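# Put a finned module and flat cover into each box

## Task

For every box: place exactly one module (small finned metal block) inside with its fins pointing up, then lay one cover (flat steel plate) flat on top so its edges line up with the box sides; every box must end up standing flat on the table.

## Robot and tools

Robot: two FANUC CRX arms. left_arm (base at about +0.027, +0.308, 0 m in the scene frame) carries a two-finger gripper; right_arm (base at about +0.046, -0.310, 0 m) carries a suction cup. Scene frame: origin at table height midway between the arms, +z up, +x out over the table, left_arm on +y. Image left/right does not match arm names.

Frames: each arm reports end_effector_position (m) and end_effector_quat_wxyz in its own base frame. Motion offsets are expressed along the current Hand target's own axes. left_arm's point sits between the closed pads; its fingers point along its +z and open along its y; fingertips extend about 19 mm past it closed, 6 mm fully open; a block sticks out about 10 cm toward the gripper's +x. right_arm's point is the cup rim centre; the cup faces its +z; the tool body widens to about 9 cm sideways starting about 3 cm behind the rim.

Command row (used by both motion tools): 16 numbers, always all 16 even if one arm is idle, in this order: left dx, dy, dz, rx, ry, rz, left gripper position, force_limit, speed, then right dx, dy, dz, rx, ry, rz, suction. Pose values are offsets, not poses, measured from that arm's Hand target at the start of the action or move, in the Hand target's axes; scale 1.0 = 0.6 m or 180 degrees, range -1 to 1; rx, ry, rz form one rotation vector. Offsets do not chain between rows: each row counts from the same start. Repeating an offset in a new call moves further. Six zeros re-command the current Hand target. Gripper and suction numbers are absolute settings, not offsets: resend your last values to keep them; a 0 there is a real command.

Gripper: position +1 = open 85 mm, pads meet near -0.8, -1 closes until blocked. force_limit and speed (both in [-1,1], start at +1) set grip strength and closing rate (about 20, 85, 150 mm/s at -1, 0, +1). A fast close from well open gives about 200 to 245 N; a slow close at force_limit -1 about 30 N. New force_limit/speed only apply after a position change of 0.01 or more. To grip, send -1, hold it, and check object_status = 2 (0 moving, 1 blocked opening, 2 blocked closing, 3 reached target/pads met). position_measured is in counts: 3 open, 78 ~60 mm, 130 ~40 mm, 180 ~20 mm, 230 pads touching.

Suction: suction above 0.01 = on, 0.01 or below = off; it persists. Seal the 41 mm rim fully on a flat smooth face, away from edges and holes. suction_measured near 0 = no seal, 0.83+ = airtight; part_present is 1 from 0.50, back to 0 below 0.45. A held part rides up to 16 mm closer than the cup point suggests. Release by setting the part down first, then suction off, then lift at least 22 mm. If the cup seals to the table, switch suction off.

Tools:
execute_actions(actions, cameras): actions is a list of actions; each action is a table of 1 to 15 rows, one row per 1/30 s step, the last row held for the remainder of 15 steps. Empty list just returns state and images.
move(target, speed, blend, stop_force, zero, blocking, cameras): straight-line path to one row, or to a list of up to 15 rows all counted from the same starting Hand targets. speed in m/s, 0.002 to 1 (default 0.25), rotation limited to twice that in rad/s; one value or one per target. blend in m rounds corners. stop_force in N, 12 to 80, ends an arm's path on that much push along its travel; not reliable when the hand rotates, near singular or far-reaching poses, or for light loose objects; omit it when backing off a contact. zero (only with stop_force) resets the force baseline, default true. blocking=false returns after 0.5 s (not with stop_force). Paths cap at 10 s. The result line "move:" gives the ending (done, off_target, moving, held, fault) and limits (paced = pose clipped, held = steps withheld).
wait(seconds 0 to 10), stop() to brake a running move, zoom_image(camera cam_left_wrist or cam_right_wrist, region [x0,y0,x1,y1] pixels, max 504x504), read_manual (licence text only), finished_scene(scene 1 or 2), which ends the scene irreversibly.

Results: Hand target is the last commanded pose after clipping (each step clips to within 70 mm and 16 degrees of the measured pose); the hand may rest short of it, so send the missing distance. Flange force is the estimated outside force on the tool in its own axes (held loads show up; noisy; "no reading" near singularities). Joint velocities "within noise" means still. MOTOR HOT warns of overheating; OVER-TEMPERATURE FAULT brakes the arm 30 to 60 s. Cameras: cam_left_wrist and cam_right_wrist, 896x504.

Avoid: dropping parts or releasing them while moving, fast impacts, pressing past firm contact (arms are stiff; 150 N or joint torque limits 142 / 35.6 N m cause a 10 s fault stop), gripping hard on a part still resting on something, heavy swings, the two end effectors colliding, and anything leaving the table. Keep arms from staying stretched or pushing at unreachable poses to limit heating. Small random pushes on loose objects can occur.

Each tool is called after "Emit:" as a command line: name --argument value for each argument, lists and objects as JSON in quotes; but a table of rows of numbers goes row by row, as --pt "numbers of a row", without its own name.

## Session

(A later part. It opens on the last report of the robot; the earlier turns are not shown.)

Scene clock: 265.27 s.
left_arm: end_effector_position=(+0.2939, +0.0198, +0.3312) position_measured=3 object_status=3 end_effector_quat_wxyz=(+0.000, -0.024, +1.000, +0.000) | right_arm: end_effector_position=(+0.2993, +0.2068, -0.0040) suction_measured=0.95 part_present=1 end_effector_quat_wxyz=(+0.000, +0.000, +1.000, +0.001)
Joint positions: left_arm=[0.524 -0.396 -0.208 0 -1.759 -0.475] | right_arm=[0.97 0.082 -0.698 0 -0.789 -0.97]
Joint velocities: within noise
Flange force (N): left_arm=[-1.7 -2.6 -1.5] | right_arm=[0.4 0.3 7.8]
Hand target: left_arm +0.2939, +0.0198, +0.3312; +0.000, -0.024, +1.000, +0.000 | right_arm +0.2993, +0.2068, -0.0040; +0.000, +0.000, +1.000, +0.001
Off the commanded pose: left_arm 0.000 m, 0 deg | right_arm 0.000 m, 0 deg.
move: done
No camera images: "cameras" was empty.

Emit:
move --target '[0,0,0,0,0,0,1,-0.1,-0.5,0,0,-0.1,0,0,0,1]' --cameras '["cam_right_wrist"]' --speed 0.06

Emit:
move --pt "0 0 0 0 0 0 1 -0.1 -0.5 0 0 -0.3233 0 0 0 1" --pt "0 0 0 0 0 0 1 -0.1 -0.5 -0.0077 0.29 -0.3233 0 0 -0.0206 1" --pt "0 0 0 0 0 0 1 -0.1 -0.5 -0.0077 0.29 -0.19 0 0 -0.0206 1" --cameras '["cam_right_wrist","cam_left_wrist"]' --speed 0.15 --blend 0.03

Scene clock: 267.77 s.
left_arm: end_effector_position=(+0.2939, +0.0198, +0.3312) position_measured=3 object_status=3 end_effector_quat_wxyz=(+0.000, -0.024, +1.000, +0.000) | right_arm: end_effector_position=(+0.2993, +0.2066, +0.0560) suction_measured=0.95 part_present=1 end_effector_quat_wxyz=(+0.000, +0.000, +1.000, +0.001)
Joint positions: left_arm=[0.524 -0.396 -0.208 0 -1.759 -0.475] | right_arm=[0.97 -0.037 -0.639 0 -0.967 -0.97]
Joint velocities: within noise
Flange force (N): left_arm=[-1.0 -1.7 -1.2] | right_arm=[-1.5 1.5 6.8]
Hand target: left_arm +0.2939, +0.0198, +0.3312; +0.000, -0.024, +1.000, +0.000 | right_arm +0.2993, +0.2067, +0.0560; +0.000, +0.000, +1.000, +0.001
Off the commanded pose: left_arm 0.000 m, 0 deg | right_arm 0.000 m, 0 deg.
move: done
camera_calibration:
cam_right_wrist: T_world_to_cam=[[0.000734038, -0.999762, 0.0218055, 0.213627], [-0.894598, 0.00908775, 0.44678, 0.267413], [-0.446871, -0.0198351, -0.894378, 0.260557], [0, 0, 0, 1]] pos_world=[0.355506, 0.216314, 0.108904]
Images, in order (width x height): cam_right_wrist 896x504.

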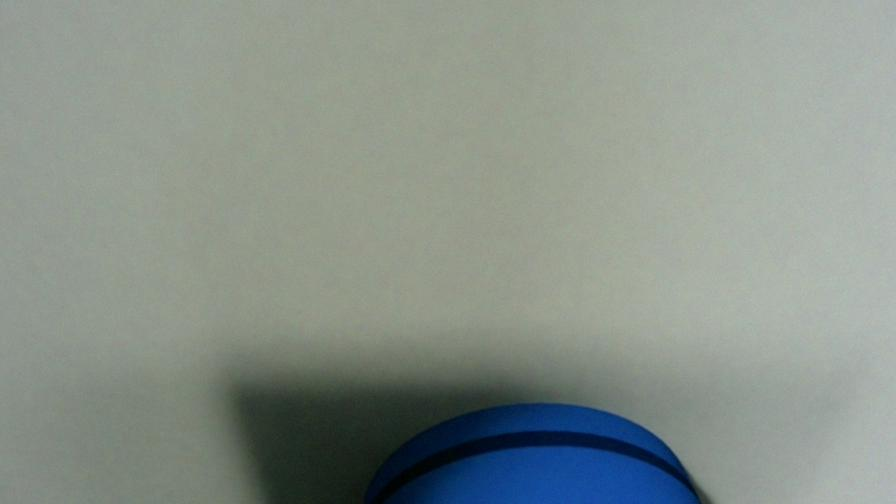

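Scene clock: 271.27 s.
left_arm: end_effector_position=(+0.2939, +0.0198, +0.3312) position_measured=3 object_status=3 end_effector_quat_wxyz=(+0.000, -0.024, +1.000, +0.000) | right_arm: end_effector_position=(+0.3038, +0.3805, +0.1703) suction_measured=0.95 part_present=1 end_effector_quat_wxyz=(+0.000, -0.032, +0.999, +0.001)
Joint positions: left_arm=[0.524 -0.396 -0.208 0 -1.759 -0.475] | right_arm=[1.167 0.141 -0.156 0 -1.273 -1.103]
Joint velocities: within noise
Flange force (N): left_arm=[-1.1 -2.3 -0.9] | right_arm=[0.7 -0.2 7.1]
Hand target: left_arm +0.2939, +0.0198, +0.3312; +0.000, -0.024, +1.000, +0.000 | right_arm +0.3038, +0.3805, +0.1703; +0.000, -0.032, +0.999, +0.001
Off the commanded pose: left_arm 0.000 m, 0 deg | right_arm 0.000 m, 0 deg.
move: done
camera_calibration:
cam_left_wrist: T_world_to_cam=[[-0.0733762, 0.997243, -0.0110426, 0.0125539], [0.950282, 0.0732721, 0.302647, -0.360226], [0.302622, 0.0117135, -0.953039, 0.353639], [0, 0, 0, 1]] pos_world=[0.236219, 0.00973295, 0.446191]
cam_right_wrist: T_world_to_cam=[[0.0653262, -0.997625, 0.0218297, 0.364469], [-0.893337, -0.0487219, 0.446738, 0.240385], [-0.444613, -0.048685, -0.894399, 0.378634], [0, 0, 0, 1]] pos_world=[0.359281, 0.393749, 0.223304]

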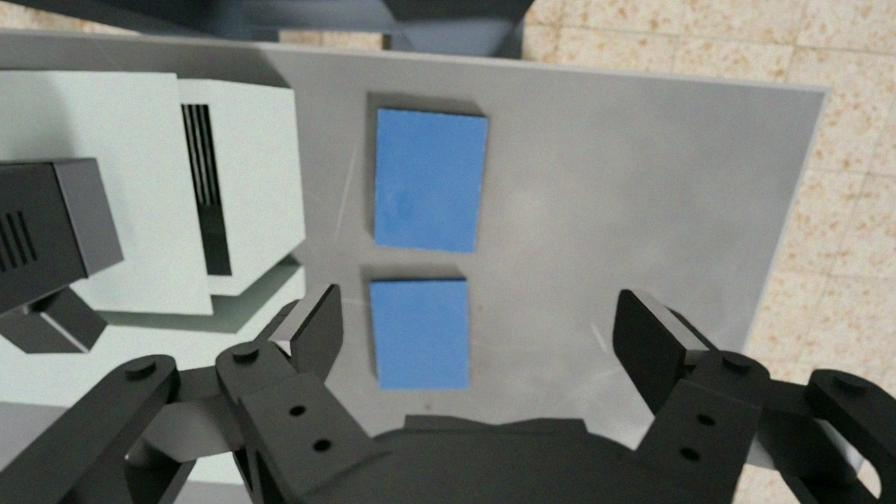

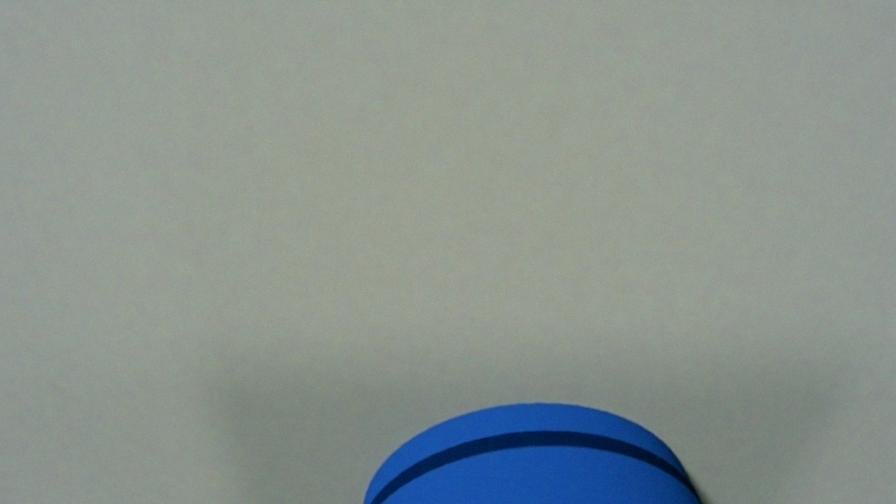

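Emit:
move --target '[0,0,0,0,0,0,1,-0.1,-0.5,0,0,0.035,0,0,0,1]' --cameras '["cam_left_wrist"]' --speed 0.05

Emit:
move --target '[0,0,0,0,0,0,1,-0.1,-0.5,0,0,0.045,0,0,0,1]' --cameras '["cam_left_wrist"]' --speed 0.012 --stop_force 12

Emit:
zoom_image --camera "cam_left_wrist" --region '[0, 50, 320, 350]'

Scene clock: 273.47 s.
left_arm: end_effector_position=(+0.2939, +0.0198, +0.3312) position_measured=3 object_status=3 end_effector_quat_wxyz=(+0.000, -0.024, +1.000, +0.000) | right_arm: end_effector_position=(+0.3039, +0.3805, +0.1493) suction_measured=0.95 part_present=1 end_effector_quat_wxyz=(+0.000, -0.032, +0.999, +0.001)
Joint positions: left_arm=[0.524 -0.396 -0.208 0 -1.759 -0.475] | right_arm=[1.167 0.157 -0.188 0 -1.224 -1.103]
Joint velocities: within noise
Flange force (N): left_arm=[-0.9 -2.7 -1.1] | right_arm=[0.4 0.1 8.0]
Hand target: left_arm +0.2939, +0.0198, +0.3312; +0.000, -0.024, +1.000, +0.000 | right_arm +0.3039, +0.3805, +0.1493; +0.000, -0.032, +0.999, +0.001
Off the commanded pose: left_arm 0.000 m, 0 deg | right_arm 0.000 m, 0 deg.
move: done
camera_calibration:
cam_left_wrist: T_world_to_cam=[[-0.0733762, 0.997243, -0.0110426, 0.0125539], [0.950282, 0.0732721, 0.302647, -0.360226], [0.302622, 0.0117135, -0.953039, 0.353639], [0, 0, 0, 1]] pos_world=[0.236219, 0.00973295, 0.446191]
Images, in order (width x height): cam_left_wrist 896x504.

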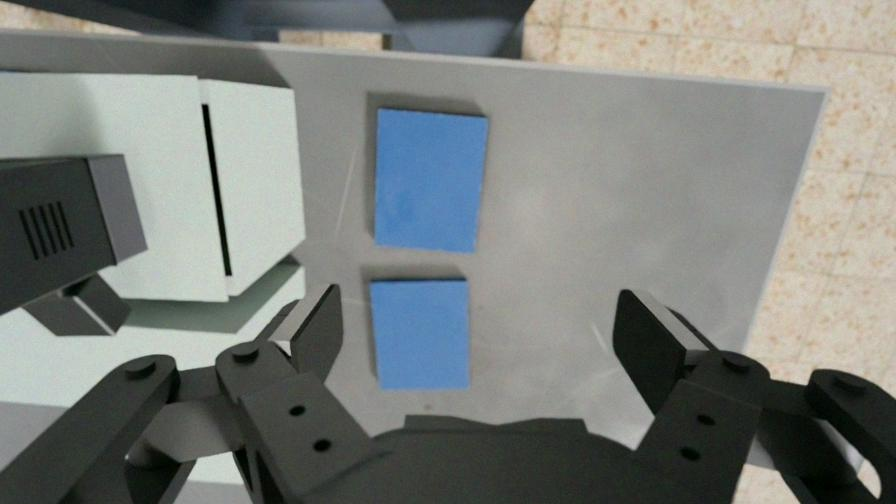

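Scene clock: 275.17 s.
left_arm: end_effector_position=(+0.2939, +0.0198, +0.3312) position_measured=3 object_status=3 end_effector_quat_wxyz=(+0.000, -0.024, +1.000, +0.000) | right_arm: end_effector_position=(+0.3039, +0.3806, +0.1363) suction_measured=0.95 part_present=1 end_effector_quat_wxyz=(+0.000, -0.032, +0.999, +0.001)
Joint positions: left_arm=[0.524 -0.396 -0.208 0 -1.759 -0.475] | right_arm=[1.167 0.169 -0.207 0 -1.193 -1.103]
Joint velocities: within noise
Flange force (N): left_arm=[-1.1 -2.5 -1.1] | right_arm=[7.6 -4.5 -21.8]
Hand target: left_arm +0.2939, +0.0198, +0.3312; +0.000, -0.024, +1.000, +0.000 | right_arm +0.3039, +0.3806, +0.1363; +0.000, -0.032, +0.999, +0.001 (not the last commanded pose)
Off the commanded pose: left_arm 0.000 m, 0 deg | right_arm 0.014 m, 0 deg.
move: contact (right_arm)
camera_calibration:
cam_left_wrist: T_world_to_cam=[[-0.0733762, 0.997243, -0.0110426, 0.0125539], [0.950282, 0.0732721, 0.302647, -0.360226], [0.302622, 0.0117135, -0.953039, 0.353639], [0, 0, 0, 1]] pos_world=[0.236219, 0.00973295, 0.446191]
Images, in order (width x height): cam_left_wrist 896x504.

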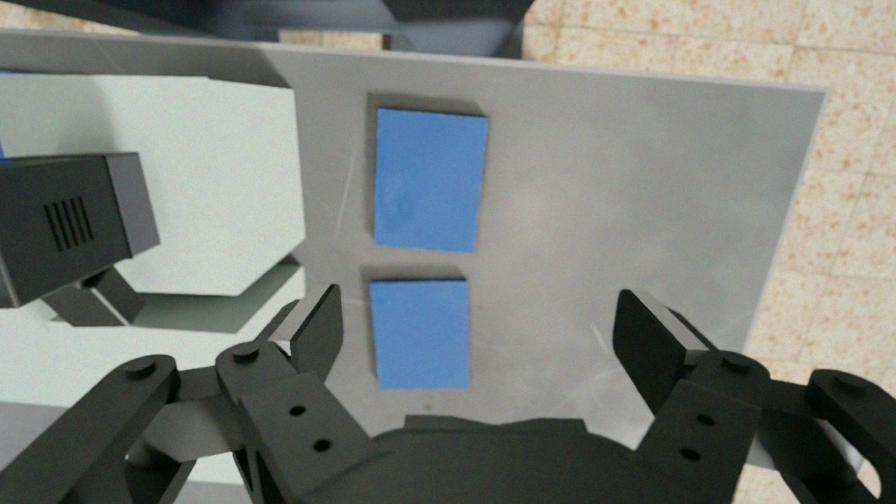

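Scaled by 1.575 from the camera's 896x504 image, which has a finer 1280x720 frame.

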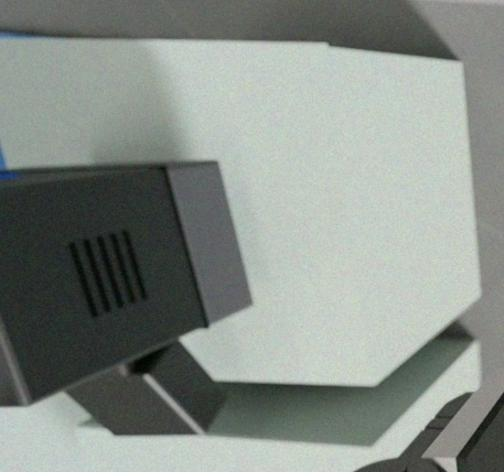

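Looks flush. Release.

Emit:
move --target '[0,0,0,0,0,0,1,-0.1,-0.5,0,0,-0.002,0,0,0,0]' --cameras '[]' --speed 0.02

Emit:
wait --seconds 0.8 --cameras '[]'

Emit:
move --target '[0,0,0,0,0,0,1,-0.1,-0.5,0,0,-0.2,0,0,0,0]' --cameras '["cam_right_wrist","cam_left_wrist"]' --speed 0.12

Scene clock: 276.93 s.
left_arm: end_effector_position=(+0.2939, +0.0198, +0.3312) position_measured=3 object_status=3 end_effector_quat_wxyz=(+0.000, -0.024, +1.000, +0.000) | right_arm: end_effector_position=(+0.3039, +0.3806, +0.1375) suction_measured=0.00 part_present=0 end_effector_quat_wxyz=(+0.000, -0.032, +0.999, +0.001)
Joint positions: left_arm=[0.524 -0.396 -0.208 0 -1.759 -0.475] | right_arm=[1.167 0.168 -0.206 0 -1.196 -1.103]
Joint velocities: within noise
Flange force (N): left_arm=[-1.5 -2.5 -1.5] | right_arm=[1.3 -0.2 -10.5]
Hand target: left_arm +0.2939, +0.0198, +0.3312; +0.000, -0.024, +1.000, +0.000 | right_arm +0.3039, +0.3806, +0.1375; +0.000, -0.032, +0.999, +0.001
Off the commanded pose: left_arm 0.000 m, 0 deg | right_arm 0.000 m, 0 deg.
move: done
No camera images: "cameras" was empty.

Scene clock: 277.73 s.
left_arm: end_effector_position=(+0.2939, +0.0198, +0.3312) position_measured=3 object_status=3 end_effector_quat_wxyz=(+0.000, -0.024, +1.000, +0.000) | right_arm: end_effector_position=(+0.3039, +0.3806, +0.1375) suction_measured=0.00 part_present=0 end_effector_quat_wxyz=(+0.000, -0.032, +0.999, +0.001)
Joint positions: left_arm=[0.524 -0.396 -0.208 0 -1.759 -0.475] | right_arm=[1.167 0.168 -0.206 0 -1.196 -1.103]
Joint velocities: within noise
Flange force (N): left_arm=[-0.7 -1.0 -0.8] | right_arm=[1.2 -0.1 -10.8]
Hand target: left_arm +0.2939, +0.0198, +0.3312; +0.000, -0.024, +1.000, +0.000 | right_arm +0.3039, +0.3806, +0.1375; +0.000, -0.032, +0.999, +0.001
Off the commanded pose: left_arm 0.000 m, 0 deg | right_arm 0.000 m, 0 deg.
wait: 0.80 s; at rest by 0.17 s
No camera images: "cameras" was empty.

Scene clock: 279.20 s.
left_arm: end_effector_position=(+0.2939, +0.0198, +0.3312) position_measured=3 object_status=3 end_effector_quat_wxyz=(+0.000, -0.024, +1.000, +0.000) | right_arm: end_effector_position=(+0.3037, +0.3804, +0.2575) suction_measured=0.00 part_present=0 end_effector_quat_wxyz=(+0.001, -0.032, +0.999, +0.001)
Joint positions: left_arm=[0.524 -0.396 -0.208 0 -1.759 -0.475] | right_arm=[1.167 0.099 0.004 0 -1.475 -1.103]
Joint velocities: within noise
Flange force (N): left_arm=[-1.9 -2.2 -2.0] | right_arm=[-0.4 0.9 3.0]
Hand target: left_arm +0.2939, +0.0198, +0.3312; +0.000, -0.024, +1.000, +0.000 | right_arm +0.3038, +0.3804, +0.2575; +0.000, -0.032, +0.999, +0.001
Off the commanded pose: left_arm 0.000 m, 0 deg | right_arm 0.000 m, 0 deg.
move: done
camera_calibration:
cam_left_wrist: T_world_to_cam=[[-0.0733762, 0.997243, -0.0110426, 0.0125539], [0.950282, 0.0732721, 0.302647, -0.360226], [0.302622, 0.0117135, -0.953039, 0.353639], [0, 0, 0, 1]] pos_world=[0.236219, 0.00973295, 0.446191]
cam_right_wrist: T_world_to_cam=[[0.0652733, -0.997635, 0.0215266, 0.362589], [-0.893399, -0.0488167, 0.446605, 0.201436], [-0.444498, -0.0483832, -0.894472, 0.456438], [0, 0, 0, 1]] pos_world=[0.359181, 0.393649, 0.310504]

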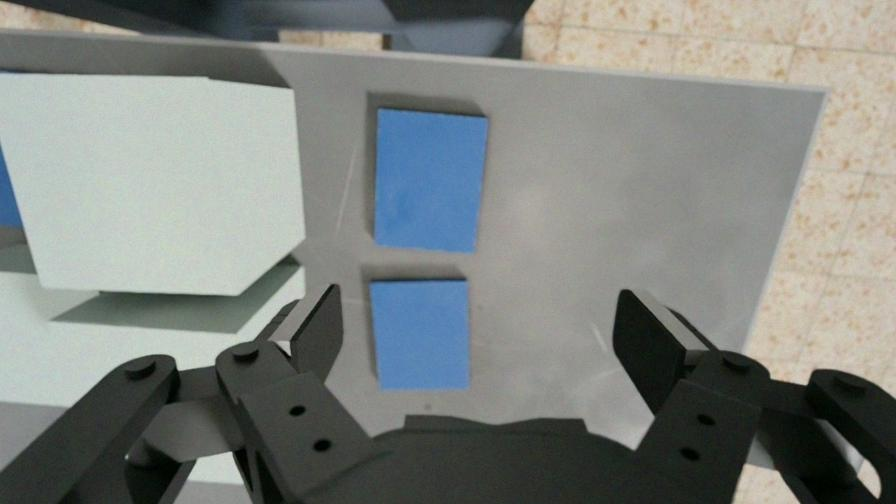

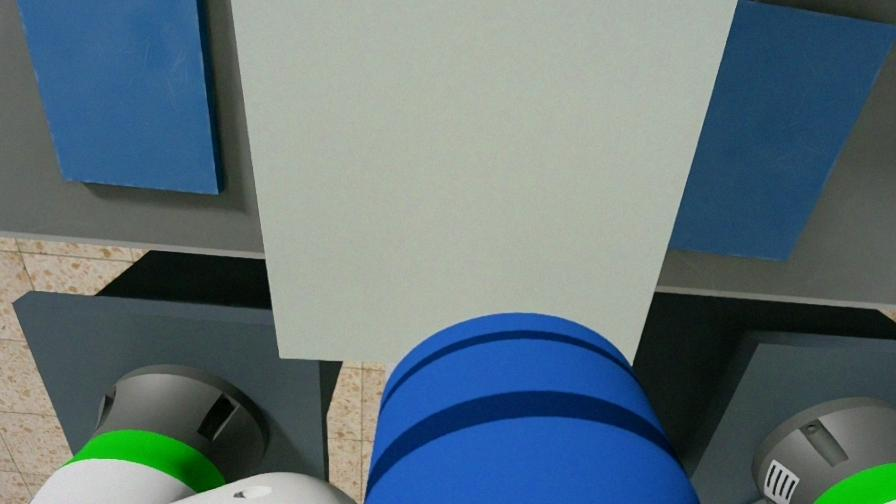

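Emit:
zoom_image --camera "cam_right_wrist" --region '[230, 200, 390, 380]'

Emit:
zoom_image --camera "cam_right_wrist" --region '[610, 150, 790, 380]'

Emit:
zoom_image --camera "cam_left_wrist" --region '[120, 60, 310, 310]'

Scaled by 2.800 from the camera's 896x504 image, which has a finer 1280x720 frame.

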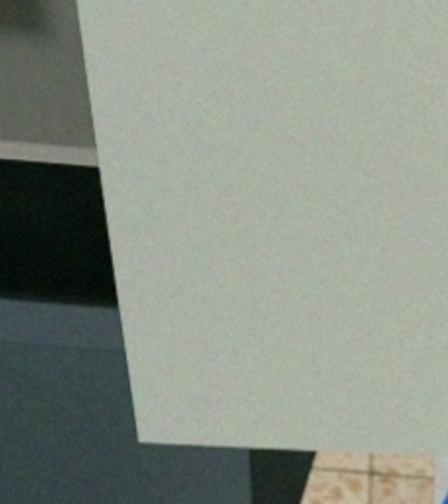

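Scaled by 2.191 from the camera's 896x504 image, which has a finer 1280x720 frame.

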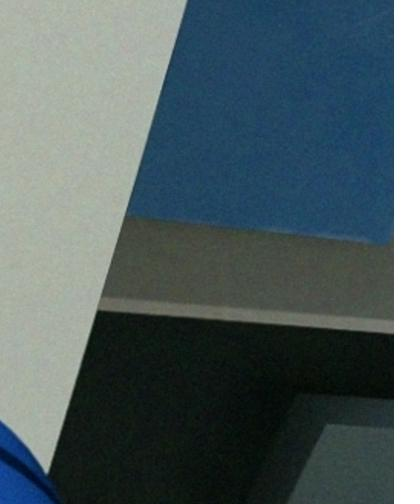

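Scaled by 2.016 from the camera's 896x504 image, which has a finer 1280x720 frame.

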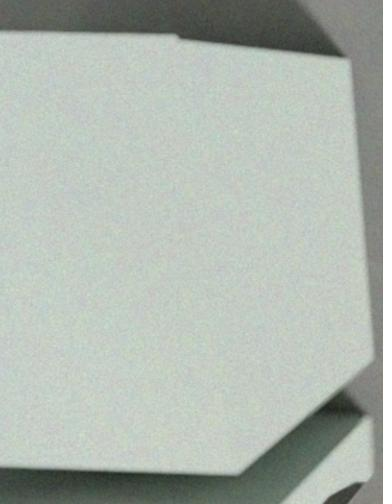

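Emit:
finished_scene --scene 1

The scene is finished: the task was done.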